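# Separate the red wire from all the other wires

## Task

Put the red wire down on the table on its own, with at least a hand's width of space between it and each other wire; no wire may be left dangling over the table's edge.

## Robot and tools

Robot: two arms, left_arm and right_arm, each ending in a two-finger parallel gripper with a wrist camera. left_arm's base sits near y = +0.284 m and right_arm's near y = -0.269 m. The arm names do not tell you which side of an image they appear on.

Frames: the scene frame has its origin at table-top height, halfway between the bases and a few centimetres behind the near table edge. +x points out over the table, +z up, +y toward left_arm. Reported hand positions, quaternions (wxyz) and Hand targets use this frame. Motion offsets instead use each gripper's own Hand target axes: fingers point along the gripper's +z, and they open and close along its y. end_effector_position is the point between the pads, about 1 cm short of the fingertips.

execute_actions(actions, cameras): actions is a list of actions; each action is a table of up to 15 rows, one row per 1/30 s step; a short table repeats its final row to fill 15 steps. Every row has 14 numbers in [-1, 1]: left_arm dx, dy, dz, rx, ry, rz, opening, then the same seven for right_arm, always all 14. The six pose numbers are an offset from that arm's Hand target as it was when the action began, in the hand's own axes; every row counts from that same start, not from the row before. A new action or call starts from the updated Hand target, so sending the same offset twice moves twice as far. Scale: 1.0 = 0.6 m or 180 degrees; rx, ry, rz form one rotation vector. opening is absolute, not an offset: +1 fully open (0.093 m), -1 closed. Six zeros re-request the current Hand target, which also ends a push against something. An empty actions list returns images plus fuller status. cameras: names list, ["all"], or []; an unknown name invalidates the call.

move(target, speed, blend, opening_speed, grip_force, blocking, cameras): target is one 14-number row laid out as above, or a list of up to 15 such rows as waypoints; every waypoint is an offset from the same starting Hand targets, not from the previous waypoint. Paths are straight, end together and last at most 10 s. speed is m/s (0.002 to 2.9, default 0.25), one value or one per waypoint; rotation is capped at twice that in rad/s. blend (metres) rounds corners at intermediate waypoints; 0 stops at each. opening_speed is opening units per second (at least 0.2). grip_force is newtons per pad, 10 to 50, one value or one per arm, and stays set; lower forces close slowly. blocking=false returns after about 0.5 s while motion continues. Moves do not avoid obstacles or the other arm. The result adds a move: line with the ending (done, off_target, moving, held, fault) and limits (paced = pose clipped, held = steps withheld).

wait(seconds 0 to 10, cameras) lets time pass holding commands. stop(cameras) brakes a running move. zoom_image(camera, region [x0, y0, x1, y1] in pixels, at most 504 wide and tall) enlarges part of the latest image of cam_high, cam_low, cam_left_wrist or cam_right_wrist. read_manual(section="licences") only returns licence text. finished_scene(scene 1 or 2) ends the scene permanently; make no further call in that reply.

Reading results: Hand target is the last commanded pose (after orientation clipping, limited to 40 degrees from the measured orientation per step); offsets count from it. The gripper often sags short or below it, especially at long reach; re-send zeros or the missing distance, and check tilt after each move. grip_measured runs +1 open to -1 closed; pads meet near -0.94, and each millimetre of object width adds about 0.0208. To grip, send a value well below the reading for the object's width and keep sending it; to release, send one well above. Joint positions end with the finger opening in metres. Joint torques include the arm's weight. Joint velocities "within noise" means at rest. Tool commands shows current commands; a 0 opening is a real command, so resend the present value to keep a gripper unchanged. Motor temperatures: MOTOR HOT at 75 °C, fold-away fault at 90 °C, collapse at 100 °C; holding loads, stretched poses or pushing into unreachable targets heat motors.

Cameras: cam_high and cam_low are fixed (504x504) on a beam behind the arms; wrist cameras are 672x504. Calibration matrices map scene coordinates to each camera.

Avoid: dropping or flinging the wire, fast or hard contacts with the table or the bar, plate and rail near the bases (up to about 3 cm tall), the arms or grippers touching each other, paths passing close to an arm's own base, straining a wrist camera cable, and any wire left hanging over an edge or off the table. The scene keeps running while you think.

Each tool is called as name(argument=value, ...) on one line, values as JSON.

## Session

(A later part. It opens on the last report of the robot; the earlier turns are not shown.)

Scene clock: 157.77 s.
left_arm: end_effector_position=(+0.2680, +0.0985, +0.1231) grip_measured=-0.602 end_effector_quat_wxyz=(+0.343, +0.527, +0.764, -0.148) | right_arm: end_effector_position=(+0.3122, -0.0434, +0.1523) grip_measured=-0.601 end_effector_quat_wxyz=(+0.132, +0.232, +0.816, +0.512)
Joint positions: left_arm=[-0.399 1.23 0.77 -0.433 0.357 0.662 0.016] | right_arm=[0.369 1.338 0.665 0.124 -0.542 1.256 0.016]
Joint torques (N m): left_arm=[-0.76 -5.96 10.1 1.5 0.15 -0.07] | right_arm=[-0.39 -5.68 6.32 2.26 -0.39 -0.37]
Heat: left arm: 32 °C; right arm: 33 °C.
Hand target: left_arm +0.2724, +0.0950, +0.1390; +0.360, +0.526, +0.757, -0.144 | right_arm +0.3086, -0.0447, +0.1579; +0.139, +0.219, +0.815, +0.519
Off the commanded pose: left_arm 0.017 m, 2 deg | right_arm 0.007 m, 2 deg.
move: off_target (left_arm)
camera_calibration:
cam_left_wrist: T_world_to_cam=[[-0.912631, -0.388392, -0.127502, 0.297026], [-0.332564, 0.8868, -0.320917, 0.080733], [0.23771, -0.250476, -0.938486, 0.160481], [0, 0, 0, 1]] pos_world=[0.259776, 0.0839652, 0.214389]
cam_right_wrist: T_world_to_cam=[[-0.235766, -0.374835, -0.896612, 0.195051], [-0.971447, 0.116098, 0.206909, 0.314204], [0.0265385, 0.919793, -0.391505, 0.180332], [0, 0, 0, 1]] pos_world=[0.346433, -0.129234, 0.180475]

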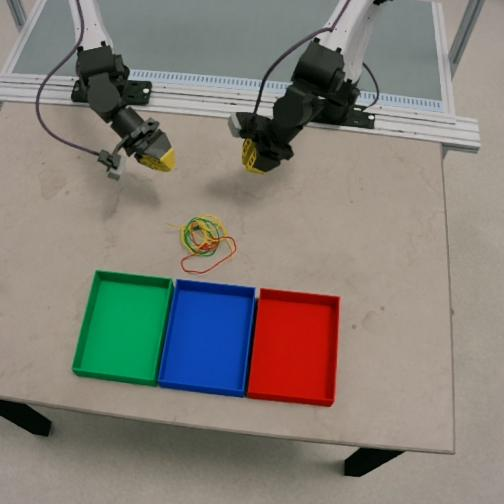

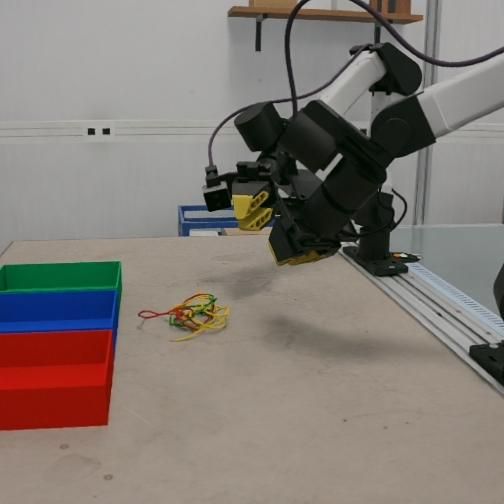

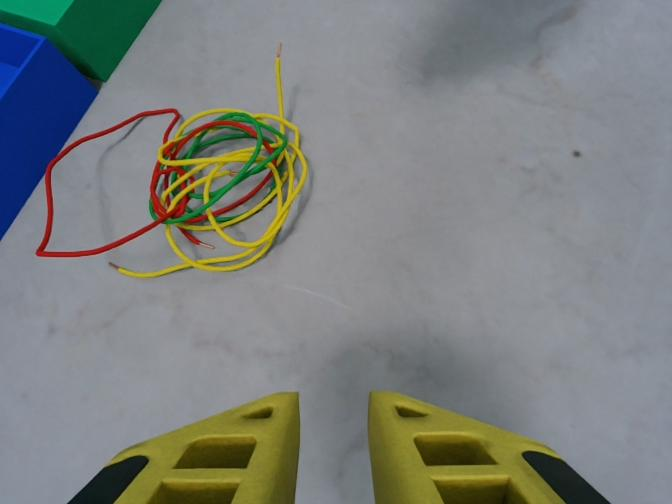

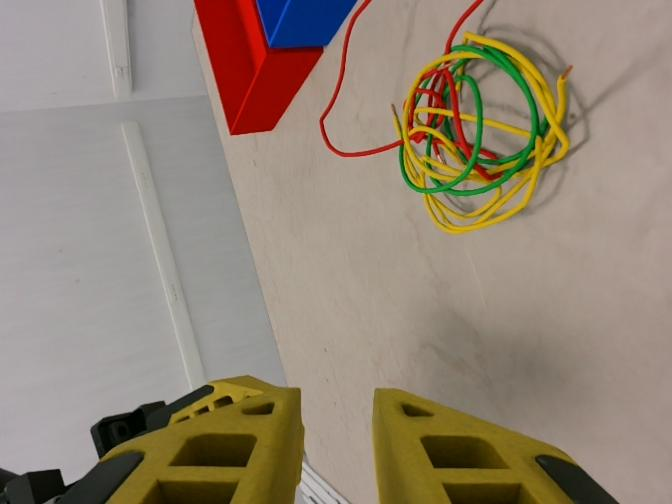

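move(target=[-0.0198,0.1295,0.1712,0,0.111,0,-0.6,0,0,0,0,0,0,-0.6], speed=0.2, cameras=["cam_left_wrist"])

zoom_image(camera="cam_left_wrist", region=[200, 100, 500, 350])

Scene clock: 160.33 s.
left_arm: end_effector_position=(+0.3820, +0.0638, +0.0851) grip_measured=-0.602 end_effector_quat_wxyz=(+0.221, +0.534, +0.814, -0.053) | right_arm: end_effector_position=(+0.3121, -0.0434, +0.1523) grip_measured=-0.601 end_effector_quat_wxyz=(+0.132, +0.232, +0.816, +0.512)
Joint positions: left_arm=[-0.45 1.857 1.384 -0.656 0.11 0.662 0.016] | right_arm=[0.369 1.338 0.665 0.124 -0.543 1.256 0.016]
Joint torques (N m): left_arm=[-1.13 -8.92 9.72 1.12 0.07 0.11] | right_arm=[-0.4 -5.74 6.34 2.25 -0.38 -0.37]
Heat: left arm: 32 °C; right arm: 33 °C.
Hand target: left_arm +0.3851, +0.0570, +0.0880; +0.224, +0.543, +0.808, -0.051 | right_arm +0.3086, -0.0446, +0.1580; +0.139, +0.219, +0.815, +0.519
Off the commanded pose: left_arm 0.008 m, 1 deg | right_arm 0.007 m, 2 deg.
move: done
camera_calibration:
cam_left_wrist: T_world_to_cam=[[-0.900319, -0.413136, -0.136913, 0.38049], [-0.41586, 0.90938, -0.00942545, 0.141006], [0.128399, 0.0484506, -0.990538, 0.116173], [0, 0, 0, 1]] pos_world=[0.386284, 0.023337, 0.168497]
Images, in order (width x height): cam_left_wrist 672x504.

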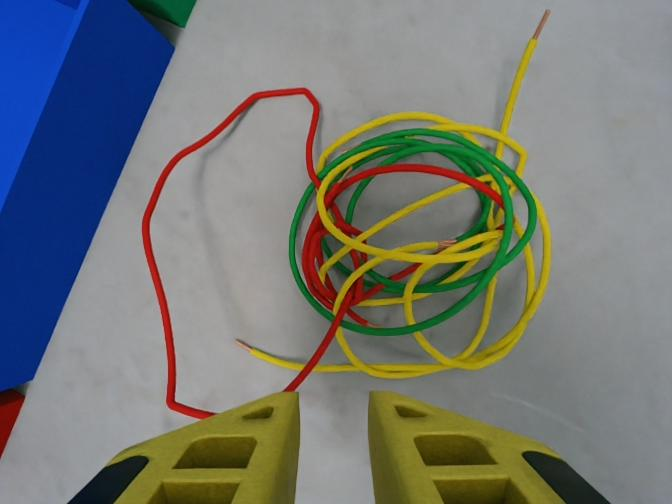

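Scaled by 1.680 from the camera's 672x504 image, which has a finer 960x720 frame.

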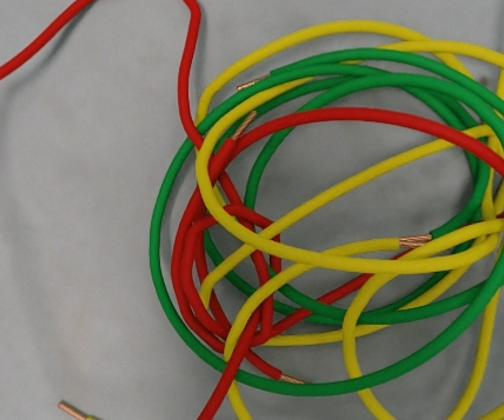

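zoom_image(camera="cam_left_wrist", region=[290, 160, 400, 270])

zoom_image(camera="cam_left_wrist", region=[290, 240, 400, 350])

zoom_image(camera="cam_left_wrist", region=[390, 100, 560, 270])

zoom_image(camera="cam_left_wrist", region=[310, 210, 380, 280])

Scaled by 4.582 from the camera's 672x504 image, which has a finer 960x720 frame.

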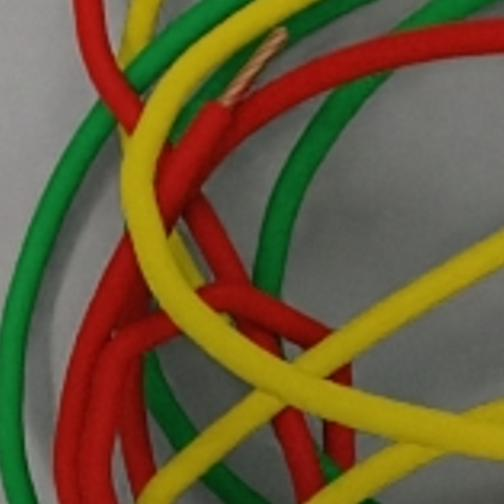

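Scaled by 4.582 from the camera's 672x504 image, which has a finer 960x720 frame.

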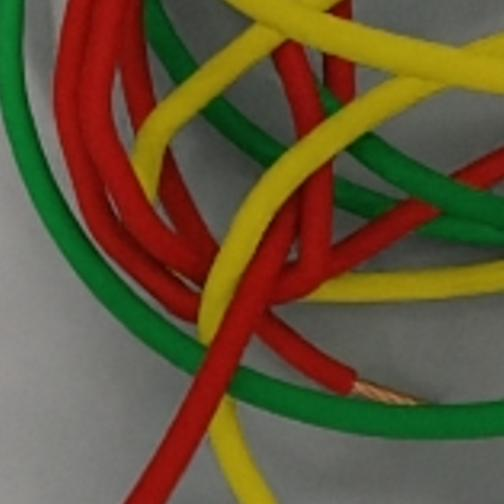

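Scaled by 2.965 from the camera's 672x504 image, which has a finer 960x720 frame.

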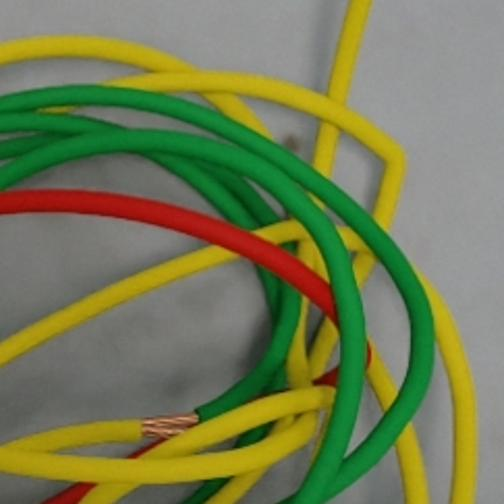

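Scaled by 7.200 from the camera's 672x504 image, which has a finer 960x720 frame.

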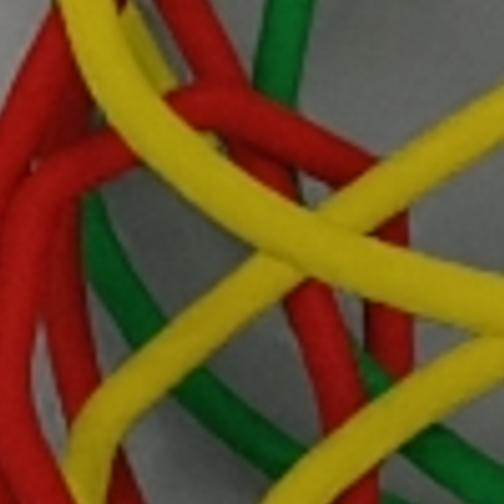

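zoom_image(camera="cam_left_wrist", region=[295, 150, 345, 200])

zoom_image(camera="cam_left_wrist", region=[300, 195, 350, 245])

zoom_image(camera="cam_left_wrist", region=[335, 220, 385, 270])

zoom_image(camera="cam_left_wrist", region=[300, 245, 350, 295])

zoom_image(camera="cam_left_wrist", region=[325, 270, 385, 330])

Scaled by 10.080 from the camera's 672x504 image, which has a finer 960x720 frame.

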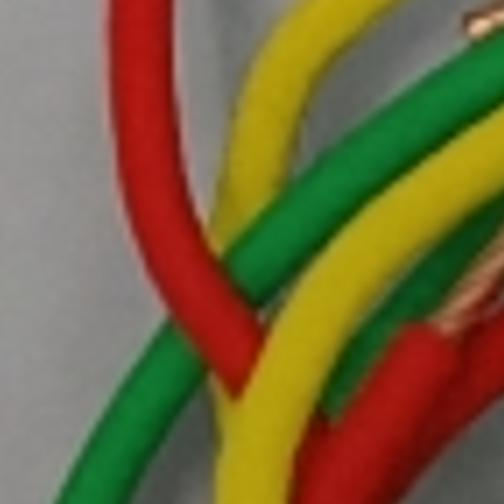

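Scaled by 10.080 from the camera's 672x504 image, which has a finer 960x720 frame.

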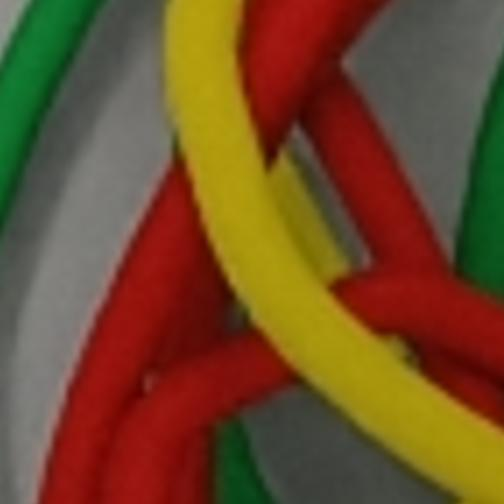

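Scaled by 10.080 from the camera's 672x504 image, which has a finer 960x720 frame.

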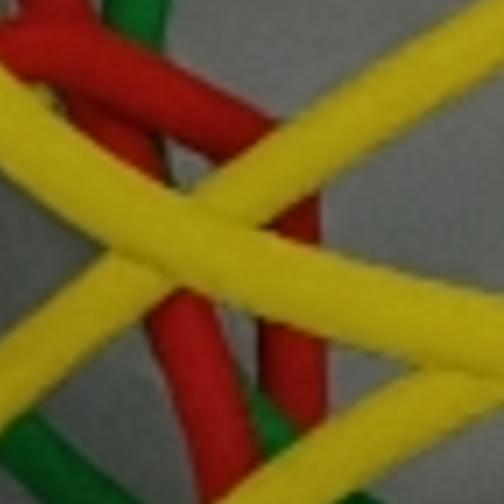

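Scaled by 10.080 from the camera's 672x504 image, which has a finer 960x720 frame.

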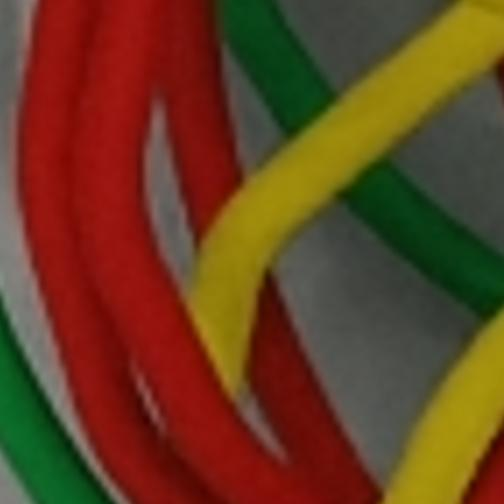

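Scaled by 8.400 from the camera's 672x504 image, which has a finer 960x720 frame.

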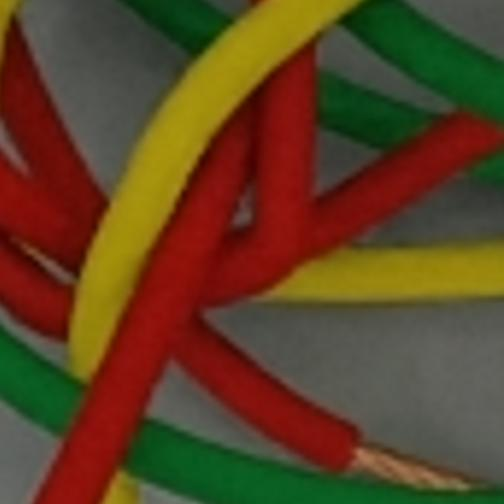

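zoom_image(camera="cam_left_wrist", region=[310, 100, 430, 200])

zoom_image(camera="cam_left_wrist", region=[420, 100, 560, 220])

zoom_image(camera="cam_left_wrist", region=[430, 180, 560, 300])

zoom_image(camera="cam_left_wrist", region=[370, 220, 500, 330])

zoom_image(camera="cam_left_wrist", region=[220, 270, 560, 400])

Scaled by 4.200 from the camera's 672x504 image, which has a finer 960x720 frame.

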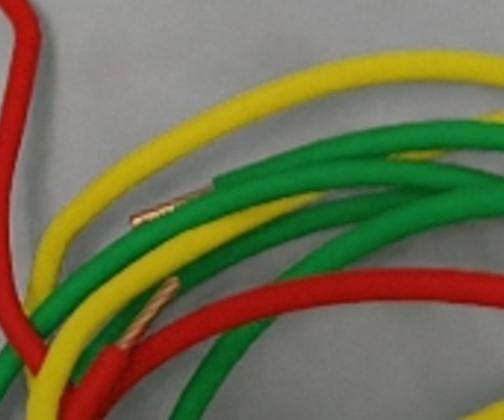

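Scaled by 3.600 from the camera's 672x504 image, which has a finer 960x720 frame.

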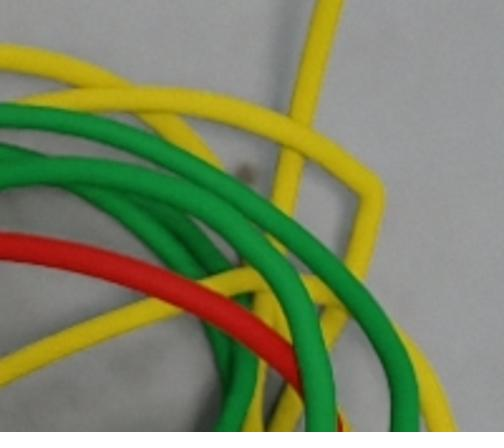

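Scaled by 3.877 from the camera's 672x504 image, which has a finer 960x720 frame.

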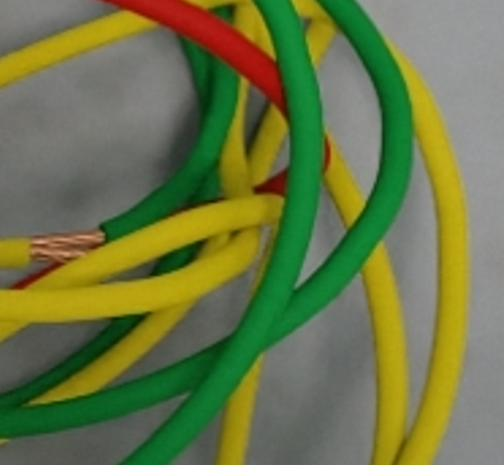

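Scaled by 3.877 from the camera's 672x504 image, which has a finer 960x720 frame.

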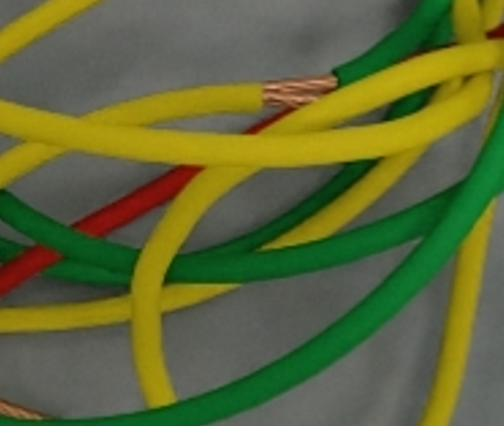

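Scaled by 1.482 from the camera's 672x504 image, which has a finer 960x720 frame.

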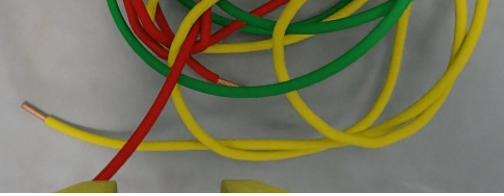

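move(target=[[0.0912,-0.0083,-0.1557,0,-0.111,0,-0.6,0,0,0,0,0,0,-0.6],[0.0912,-0.0083,-0.1557,0,-0.111,0,-0.6,-0.0777,-0.0437,0.135,0.2466,0.0313,-0.3432,-0.5]], speed=[0.25,0.5], blend=[0.03,0], cameras=["all"])

Scene clock: 178.47 s.
left_arm: end_effector_position=(+0.3366, +0.1325, +0.1427) grip_measured=-0.602 end_effector_quat_wxyz=(+0.348, +0.521, +0.766, -0.144) | right_arm: end_effector_position=(+0.3718, -0.0217, +0.0928) grip_measured=-0.501 end_effector_quat_wxyz=(+0.240, -0.202, +0.948, +0.058)
Joint positions: left_arm=[-0.19 1.437 1.021 -0.536 0.476 0.832 0.016] | right_arm=[0.596 1.825 1.325 -0.573 0.117 0.182 0.021]
Joint torques (N m): left_arm=[0.4 -8.27 6.65 1.56 0.4 0.13] | right_arm=[0.7 -6.34 10.24 1.53 0.24 -0.27]
Heat: left arm: 33 °C; right arm: 34 °C.
Hand target: left_arm +0.3350, +0.1320, +0.1481; +0.361, +0.526, +0.757, -0.144 | right_arm +0.3801, -0.0141, +0.0999; +0.253, -0.209, +0.943, +0.056
Off the commanded pose: left_arm 0.006 m, 2 deg | right_arm 0.013 m, 2 deg.
move: off_target (right_arm); target 2's new opening was sent with right_arm's hand 0.013 m and 2 deg from that target
camera_calibration:
cam_left_wrist: T_world_to_cam=[[-0.905755, -0.401772, -0.134862, 0.375896], [-0.342034, 0.880898, -0.327157, 0.0844812], [0.250242, -0.250197, -0.935297, 0.16642], [0, 0, 0, 1]] pos_world=[0.32772, 0.118243, 0.233985]
cam_right_wrist: T_world_to_cam=[[0.418199, -0.908327, -0.00714706, -0.173452], [-0.907746, -0.417618, -0.039905, 0.369461], [0.0332621, 0.023176, -0.999178, 0.169994], [0, 0, 0, 1]] pos_world=[0.40226, -0.00719802, 0.183358]

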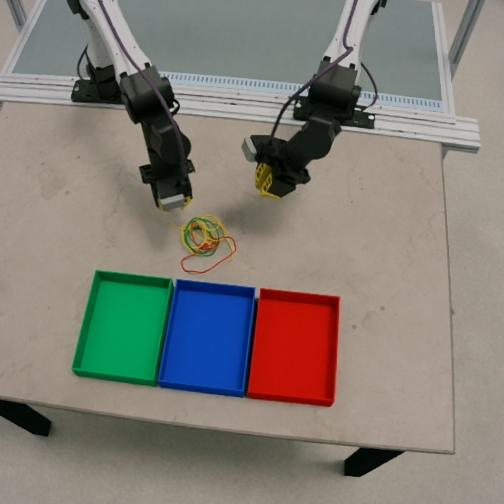

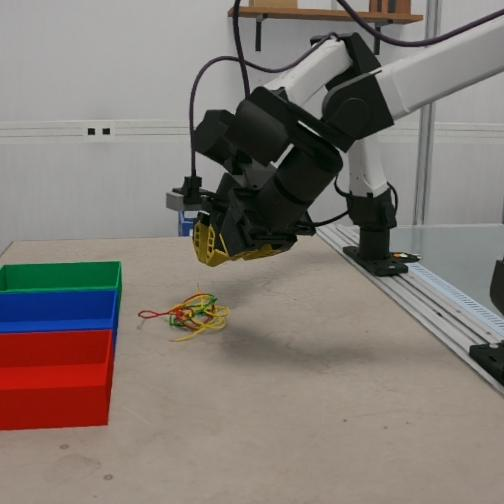

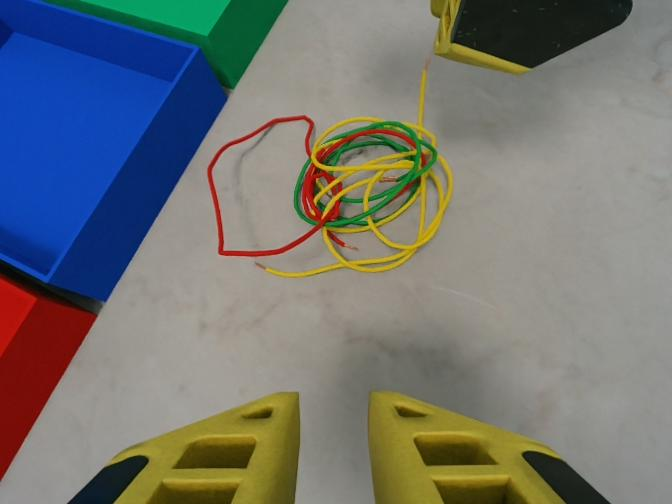

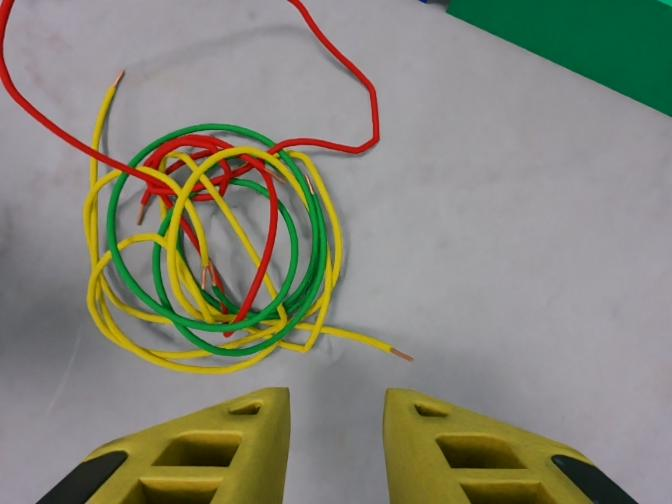

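zoom_image(camera="cam_right_wrist", region=[70, 60, 430, 390])

zoom_image(camera="cam_right_wrist", region=[200, 120, 350, 260])

zoom_image(camera="cam_right_wrist", region=[180, 240, 350, 390])

zoom_image(camera="cam_right_wrist", region=[80, 120, 240, 260])

Scaled by 1.400 from the camera's 672x504 image, which has a finer 960x720 frame.

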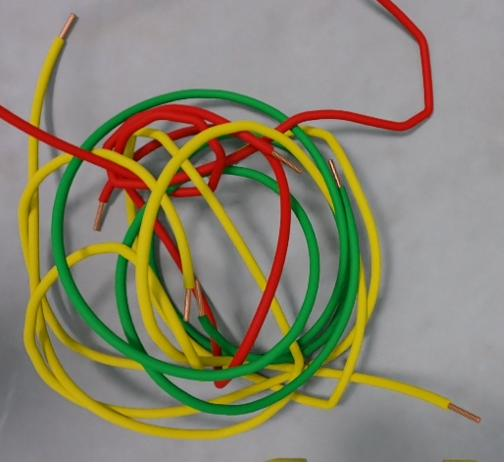

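Scaled by 3.360 from the camera's 672x504 image, which has a finer 960x720 frame.

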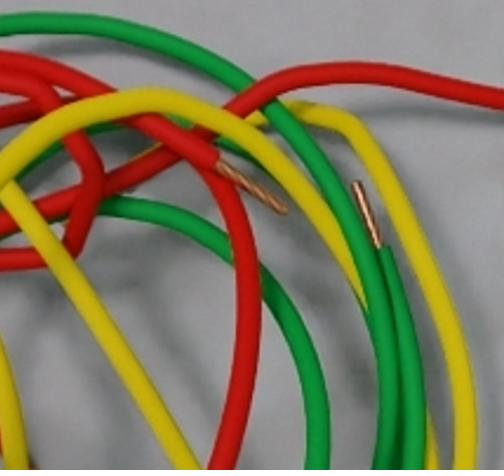

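Scaled by 2.965 from the camera's 672x504 image, which has a finer 960x720 frame.

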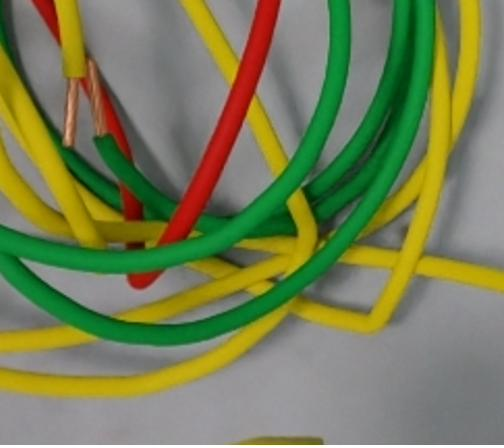

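Scaled by 3.150 from the camera's 672x504 image, which has a finer 960x720 frame.

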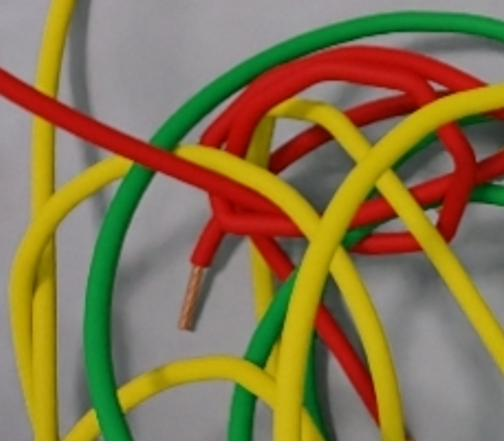

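zoom_image(camera="cam_low", region=[130, 280, 250, 350])

zoom_image(camera="cam_left_wrist", region=[200, 60, 480, 290])

Scaled by 4.200 from the camera's 504x504 image, which has a finer 720x720 frame.

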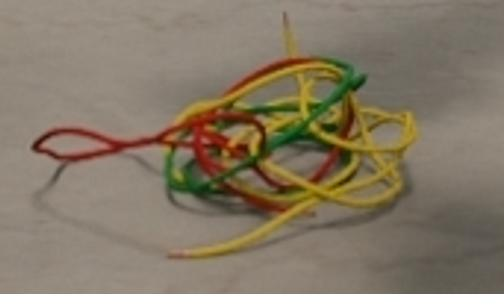

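Scaled by 1.800 from the camera's 672x504 image, which has a finer 960x720 frame.

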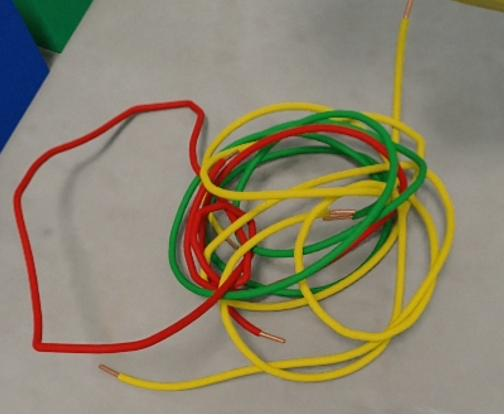

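move(target=[0,0,0,0,0,0,-0.6,-0.0208,0.0433,0.075,0,0,0,-0.73], speed=0.12, cameras=["cam_right_wrist", "cam_left_wrist"])

zoom_image(camera="cam_right_wrist", region=[200, 220, 470, 440])

Scene clock: 183.10 s.
left_arm: end_effector_position=(+0.3366, +0.1325, +0.1427) grip_measured=-0.602 end_effector_quat_wxyz=(+0.348, +0.521, +0.766, -0.144) | right_arm: end_effector_position=(+0.3881, +0.0128, +0.0591) grip_measured=-0.729 end_effector_quat_wxyz=(+0.232, -0.217, +0.947, +0.051)
Joint positions: left_arm=[-0.19 1.437 1.021 -0.536 0.476 0.832 0.016] | right_arm=[0.638 2.001 1.434 -0.531 0.136 0.19 0.01]
Joint torques (N m): left_arm=[0.43 -8.28 6.65 1.56 0.4 0.14] | right_arm=[0.62 -7.68 9.98 1.7 0.25 0]
Heat: left arm: 32 °C; right arm: 35 °C.
Hand target: left_arm +0.3350, +0.1320, +0.1481; +0.361, +0.526, +0.757, -0.144 | right_arm +0.3993, +0.0234, +0.0671; +0.253, -0.209, +0.943, +0.055
Off the commanded pose: left_arm 0.006 m, 2 deg | right_arm 0.017 m, 3 deg.
move: off_target (right_arm)
camera_calibration:
cam_left_wrist: T_world_to_cam=[[-0.905755, -0.401772, -0.134862, 0.375896], [-0.342034, 0.880898, -0.327157, 0.0844812], [0.250242, -0.250197, -0.935297, 0.16642], [0, 0, 0, 1]] pos_world=[0.32772, 0.118243, 0.233985]
cam_right_wrist: T_world_to_cam=[[0.442397, -0.89675, 0.0111816, -0.159724], [-0.896517, -0.442537, -0.020446, 0.392231], [0.0232833, -0.000979232, -0.999728, 0.139067], [0, 0, 0, 1]] pos_world=[0.419066, 0.0304803, 0.148835]
Images, in order (width x height): cam_left_wrist 672x504, cam_right_wrist 672x504.

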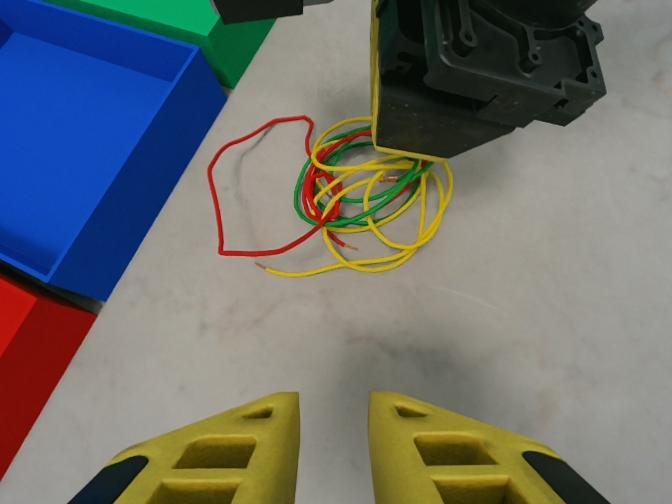

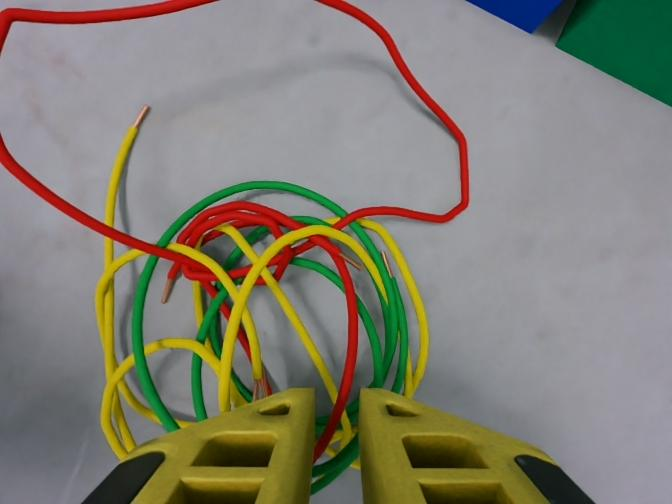

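Scaled by 1.867 from the camera's 672x504 image, which has a finer 960x720 frame.

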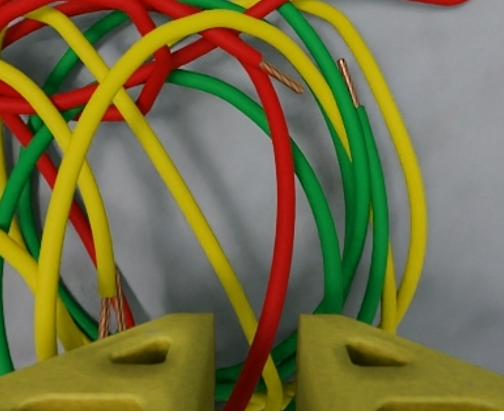

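move(target=[[0,0,0,0,0,0,-0.6,-0.019,-0.0047,0.038,0,0,0,-0.77],[0,0,0,0,0,0,-0.6,-0.019,-0.0047,0.038,0,0,0,-1.0]], speed=0.08, opening_speed=1.0, cameras=["cam_right_wrist", "cam_left_wrist"])

zoom_image(camera="cam_right_wrist", region=[200, 240, 470, 460])

Scene clock: 185.73 s.
left_arm: end_effector_position=(+0.3366, +0.1325, +0.1427) grip_measured=-0.602 end_effector_quat_wxyz=(+0.348, +0.521, +0.766, -0.144) | right_arm: end_effector_position=(+0.4070, +0.0223, +0.0472) grip_measured=-0.978 end_effector_quat_wxyz=(+0.234, -0.212, +0.947, +0.051)
Joint positions: left_arm=[-0.19 1.437 1.021 -0.536 0.476 0.832 0.016] | right_arm=[0.629 2.087 1.513 -0.517 0.137 0.19 0]
Joint torques (N m): left_arm=[0.4 -8.27 6.64 1.56 0.4 0.13] | right_arm=[-0.1 -8.08 9.98 1.7 0.16 -0.16]
Heat: left arm: 32 °C; right arm: 35 °C.
Hand target: left_arm +0.3350, +0.1320, +0.1481; +0.361, +0.526, +0.757, -0.144 | right_arm +0.4199, +0.0299, +0.0531; +0.253, -0.209, +0.943, +0.055
Off the commanded pose: left_arm 0.006 m, 2 deg | right_arm 0.016 m, 2 deg.
move: off_target (right_arm); target 2's new opening was sent with right_arm's hand 0.016 m and 2 deg from that target
camera_calibration:
cam_left_wrist: T_world_to_cam=[[-0.905755, -0.401772, -0.134862, 0.375896], [-0.342034, 0.880898, -0.327157, 0.0844812], [0.250242, -0.250197, -0.935297, 0.16642], [0, 0, 0, 1]] pos_world=[0.32772, 0.118243, 0.233985]
cam_right_wrist: T_world_to_cam=[[0.433518, -0.901085, 0.0103621, -0.155683], [-0.900707, -0.433638, -0.0261706, 0.414867], [0.0280754, 0.00201221, -0.999604, 0.124819], [0, 0, 0, 1]] pos_world=[0.437661, 0.0393672, 0.13724]
Images, in order (width x height): cam_left_wrist 672x504, cam_right_wrist 672x504.

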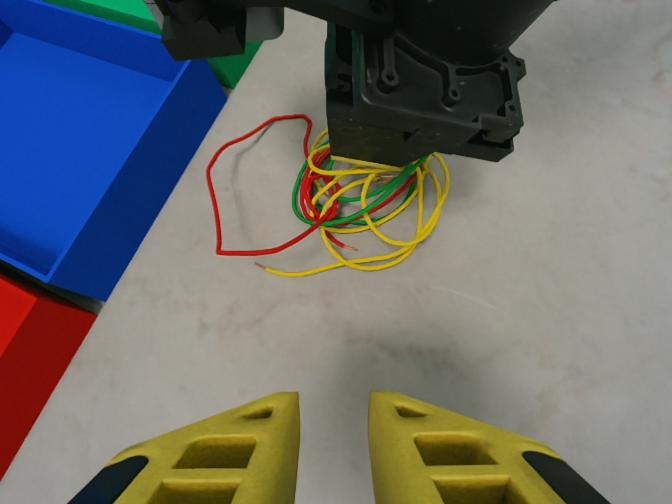

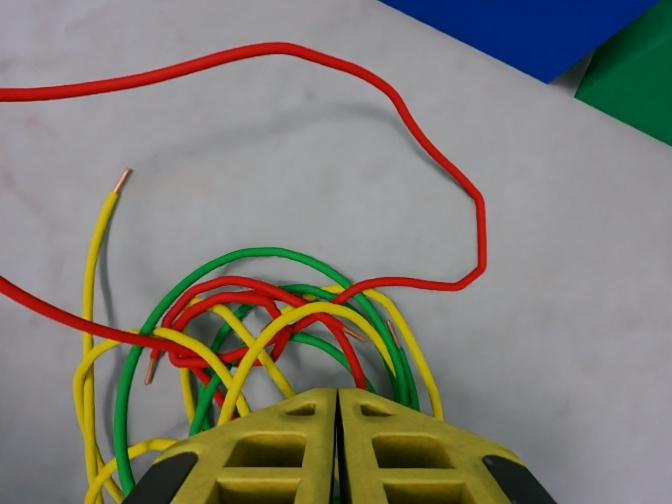

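Scaled by 1.867 from the camera's 672x504 image, which has a finer 960x720 frame.

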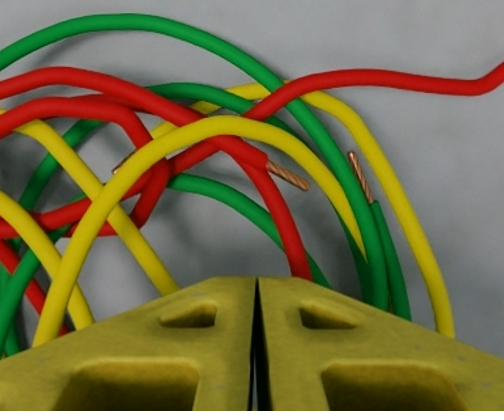

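move(target=[[0,0,0,0,0,0,-0.6,0,-0.0142,-0.0233,0,0,0,-0.72],[0,0,0,0,0,0,-0.6,0,-0.0108,0.006,0,0,0,-0.72]], speed=0.08, cameras=["cam_right_wrist"])

zoom_image(camera="cam_right_wrist", region=[200, 240, 470, 460])

Scene clock: 187.80 s.
left_arm: end_effector_position=(+0.3366, +0.1325, +0.1427) grip_measured=-0.602 end_effector_quat_wxyz=(+0.348, +0.521, +0.766, -0.144) | right_arm: end_effector_position=(+0.4129, +0.0177, +0.0482) grip_measured=-0.721 end_effector_quat_wxyz=(+0.239, -0.206, +0.948, +0.051)
Joint positions: left_arm=[-0.19 1.437 1.021 -0.536 0.476 0.832 0.016] | right_arm=[0.614 2.087 1.513 -0.507 0.137 0.187 0.011]
Joint torques (N m): left_arm=[0.4 -8.25 6.65 1.56 0.4 0.13] | right_arm=[-0.27 -7.72 9.59 1.74 0.06 -0.28]
Heat: left arm: 32 °C; right arm: 35 °C.
Hand target: left_arm +0.3350, +0.1320, +0.1481; +0.361, +0.526, +0.757, -0.144 | right_arm +0.4242, +0.0248, +0.0500; +0.253, -0.209, +0.943, +0.055
Off the commanded pose: left_arm 0.006 m, 2 deg | right_arm 0.013 m, 2 deg.
move: off_target (right_arm)
camera_calibration:
cam_right_wrist: T_world_to_cam=[[0.422132, -0.906485, 0.00943961, -0.157558], [-0.905804, -0.422187, -0.0357235, 0.420594], [0.0363681, 0.00652959, -0.999317, 0.122018], [0, 0, 0, 1]] pos_world=[0.443048, 0.0339485, 0.138447]
Images, in order (width x height): cam_right_wrist 672x504.

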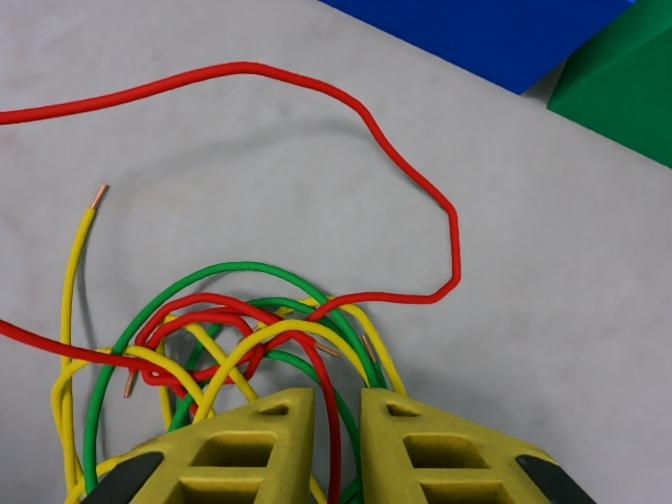

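Scaled by 1.867 from the camera's 672x504 image, which has a finer 960x720 frame.

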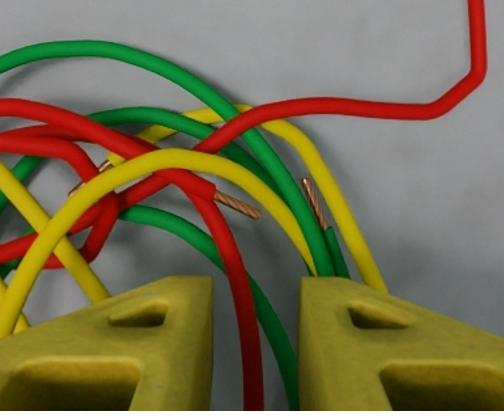

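move(target=[[0,0,0,0,0,0,-0.6,0.015,0.0025,-0.02,0,0,0,-0.72],[0,0,0,0,0,0,-0.6,0.015,0.0025,-0.004,0,0,0,-0.72]], speed=0.08, cameras=["cam_right_wrist"])

zoom_image(camera="cam_right_wrist", region=[230, 300, 430, 470])

Scene clock: 189.63 s.
left_arm: end_effector_position=(+0.3366, +0.1325, +0.1427) grip_measured=-0.602 end_effector_quat_wxyz=(+0.348, +0.521, +0.766, -0.144) | right_arm: end_effector_position=(+0.4128, +0.0177, +0.0450) grip_measured=-0.721 end_effector_quat_wxyz=(+0.242, -0.205, +0.947, +0.052)
Joint positions: left_arm=[-0.19 1.437 1.021 -0.536 0.476 0.832 0.016] | right_arm=[0.614 2.087 1.496 -0.484 0.137 0.187 0.011]
Joint torques (N m): left_arm=[0.4 -8.27 6.65 1.56 0.4 0.13] | right_arm=[0.38 -9.58 6.74 1.76 0.11 -0.21]
Heat: left arm: 32 °C; right arm: 35 °C.
Hand target: left_arm +0.3350, +0.1320, +0.1481; +0.361, +0.526, +0.757, -0.144 | right_arm +0.4154, +0.0223, +0.0475; +0.253, -0.209, +0.943, +0.055
Off the commanded pose: left_arm 0.006 m, 2 deg | right_arm 0.006 m, 1 deg.
move: done
camera_calibration:
cam_right_wrist: T_world_to_cam=[[0.421936, -0.90659, 0.00808922, -0.157322], [-0.905672, -0.421884, -0.0420898, 0.420688], [0.0415709, 0.010433, -0.999081, 0.11668], [0, 0, 0, 1]] pos_world=[0.442535, 0.0336381, 0.135552]
Images, in order (width x height): cam_right_wrist 672x504.

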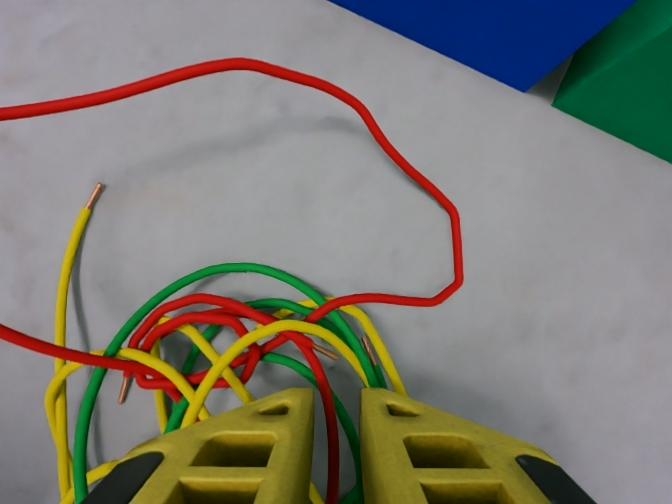

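Scaled by 2.520 from the camera's 672x504 image, which has a finer 960x720 frame.

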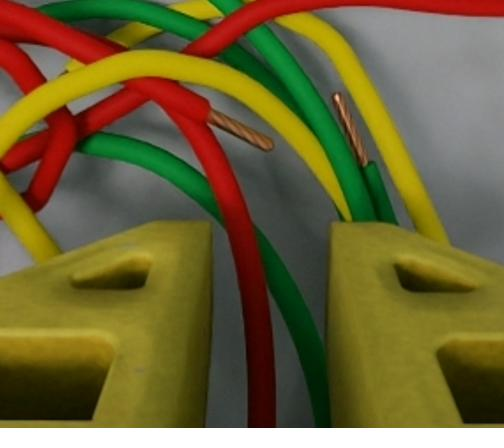

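move(target=[[0,0,0,0,0,0,-0.6,0,0.001,0.0167,0,0,0,-0.72],[0,0,0,0,0,0,-0.6,0,0.001,0.0167,0,0,0,-1.0]], speed=0.08, opening_speed=1.0, cameras=["cam_right_wrist"])

zoom_image(camera="cam_right_wrist", region=[230, 280, 430, 470])

Scene clock: 191.33 s.
left_arm: end_effector_position=(+0.3366, +0.1325, +0.1427) grip_measured=-0.602 end_effector_quat_wxyz=(+0.348, +0.521, +0.766, -0.144) | right_arm: end_effector_position=(+0.4158, +0.0201, +0.0430) grip_measured=-0.974 end_effector_quat_wxyz=(+0.247, -0.205, +0.946, +0.054)
Joint positions: left_arm=[-0.19 1.437 1.021 -0.536 0.476 0.832 0.016] | right_arm=[0.614 2.097 1.496 -0.463 0.137 0.187 0]
Joint torques (N m): left_arm=[0.42 -8.27 6.67 1.56 0.4 0.13] | right_arm=[0.2 -8.1 7.47 1.79 0.1 -0.22]
Heat: left arm: 32 °C; right arm: 35 °C.
Hand target: left_arm +0.3350, +0.1320, +0.1481; +0.361, +0.526, +0.757, -0.144 | right_arm +0.4197, +0.0250, +0.0389; +0.253, -0.209, +0.943, +0.055
Off the commanded pose: left_arm 0.006 m, 2 deg | right_arm 0.007 m, 1 deg.
move: done
camera_calibration:
cam_right_wrist: T_world_to_cam=[[0.421503, -0.906811, 0.00545516, -0.156108], [-0.905399, -0.421169, -0.0535684, 0.424601], [0.050874, 0.0176401, -0.998549, 0.110525], [0, 0, 0, 1]] pos_world=[0.44461, 0.0353187, 0.133962]
Images, in order (width x height): cam_right_wrist 672x504.

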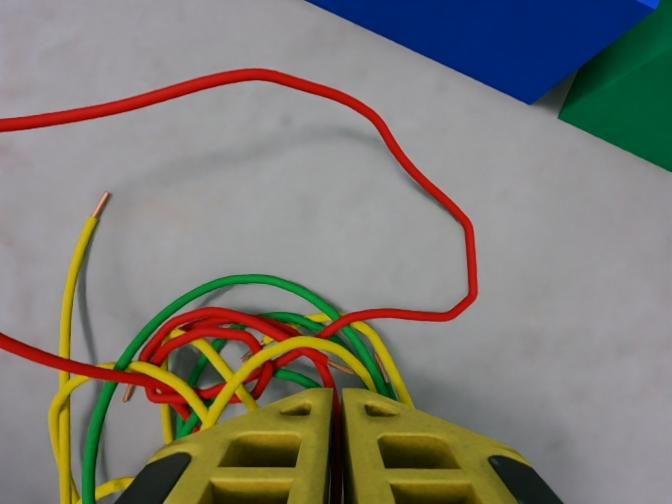

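Scaled by 2.520 from the camera's 672x504 image, which has a finer 960x720 frame.

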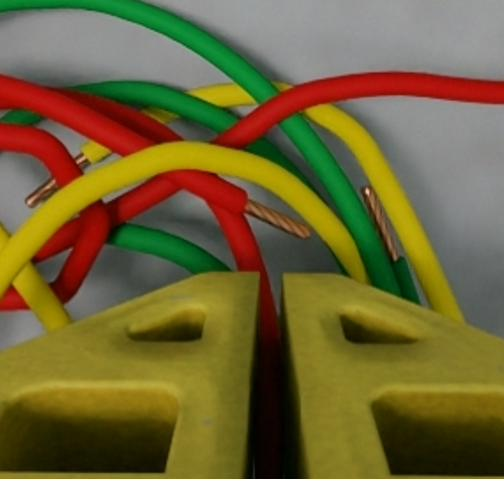

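move(target=[[0,0,0,0,0,0,-0.6,-0.025,0,-0.0433,0,0,0,-1.0],[0,0,0,0,0,0,-0.6,0.0493,-0.1075,-0.1245,0,0,0,-1.0]], speed=0.09, blend=[0.02,0], cameras=["all"])

zoom_image(camera="cam_left_wrist", region=[200, 60, 480, 290])

zoom_image(camera="cam_right_wrist", region=[100, 60, 430, 400])

Scene clock: 193.57 s.
left_arm: end_effector_position=(+0.3366, +0.1325, +0.1427) grip_measured=-0.602 end_effector_quat_wxyz=(+0.348, +0.521, +0.766, -0.144) | right_arm: end_effector_position=(+0.3888, -0.0634, +0.0706) grip_measured=-0.974 end_effector_quat_wxyz=(+0.230, -0.204, +0.951, +0.040)
Joint positions: left_arm=[-0.19 1.437 1.021 -0.536 0.476 0.832 0.016] | right_arm=[0.485 1.837 1.265 -0.522 0.091 0.076 0]
Joint torques (N m): left_arm=[0.4 -8.25 6.65 1.56 0.4 0.13] | right_arm=[-0.14 -11.18 6.01 1.67 -0.18 -0.27]
Heat: left arm: 32 °C; right arm: 35 °C.
Hand target: left_arm +0.3350, +0.1320, +0.1481; +0.361, +0.526, +0.757, -0.144 | right_arm +0.3899, -0.0601, +0.0888; +0.253, -0.209, +0.943, +0.056
Off the commanded pose: left_arm 0.006 m, 2 deg | right_arm 0.019 m, 3 deg.
move: off_target (right_arm); blend cut to 0.015 m at target 1
camera_calibration:
cam_left_wrist: T_world_to_cam=[[-0.905755, -0.401772, -0.134862, 0.375896], [-0.342034, 0.880898, -0.327157, 0.0844812], [0.250242, -0.250197, -0.935297, 0.16642], [0, 0, 0, 1]] pos_world=[0.32772, 0.118243, 0.233985]
cam_right_wrist: T_world_to_cam=[[0.413397, -0.910236, 0.0239423, -0.218986], [-0.910305, -0.413754, -0.0123571, 0.365976], [0.0211541, -0.0166864, -0.999637, 0.150411], [0, 0, 0, 1]] pos_world=[0.420496, -0.0453957, 0.160122]

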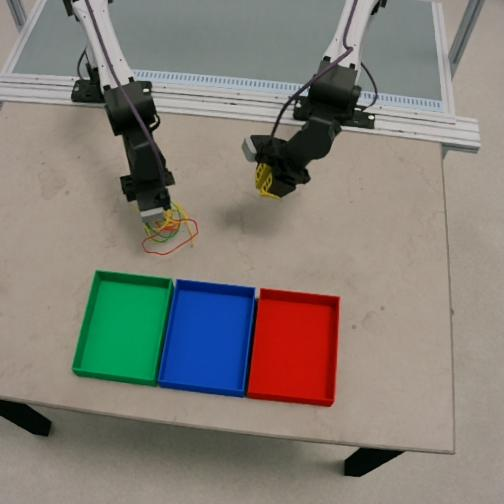

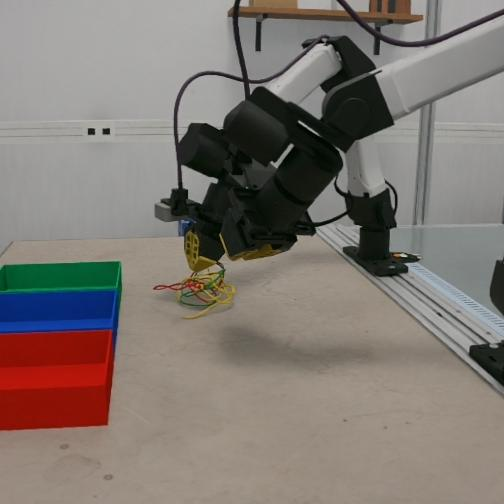

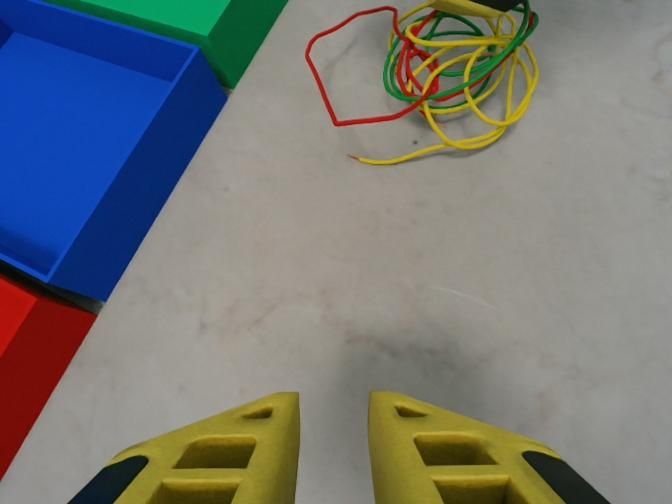

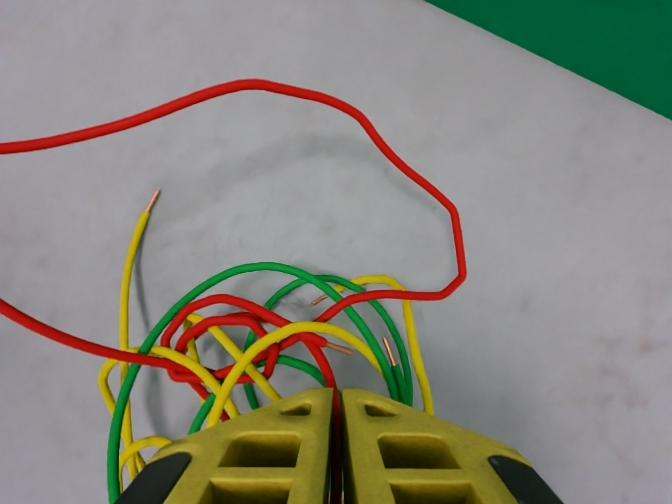

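Scaled by 1.800 from the camera's 672x504 image, which has a finer 960x720 frame.

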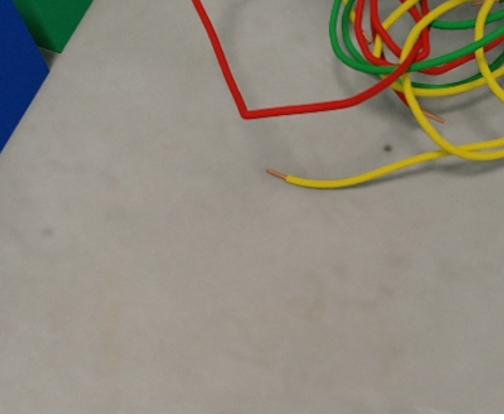

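Scaled by 1.482 from the camera's 672x504 image, which has a finer 960x720 frame.

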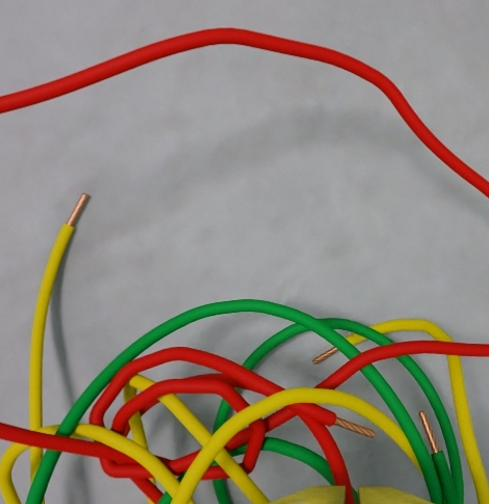

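zoom_image(camera="cam_left_wrist", region=[370, 0, 560, 190])

zoom_image(camera="cam_right_wrist", region=[80, 240, 440, 500])

Scaled by 2.653 from the camera's 672x504 image, which has a finer 960x720 frame.

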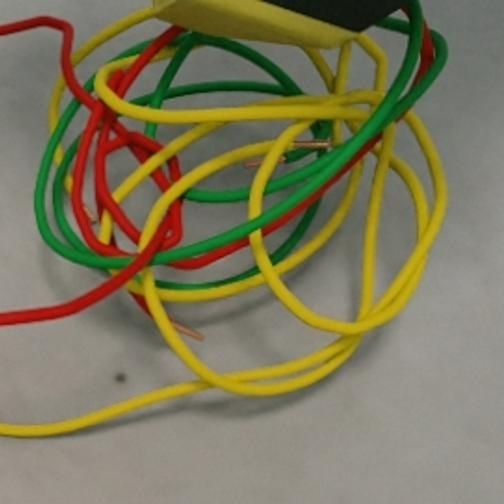

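Scaled by 1.400 from the camera's 672x504 image, which has a finer 960x720 frame.

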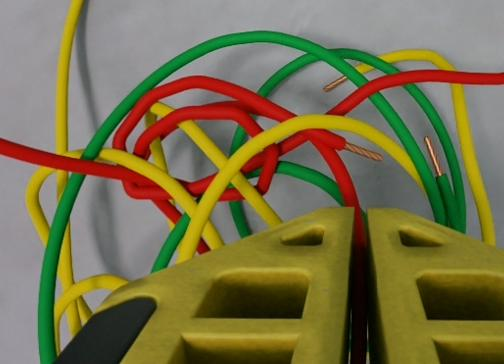

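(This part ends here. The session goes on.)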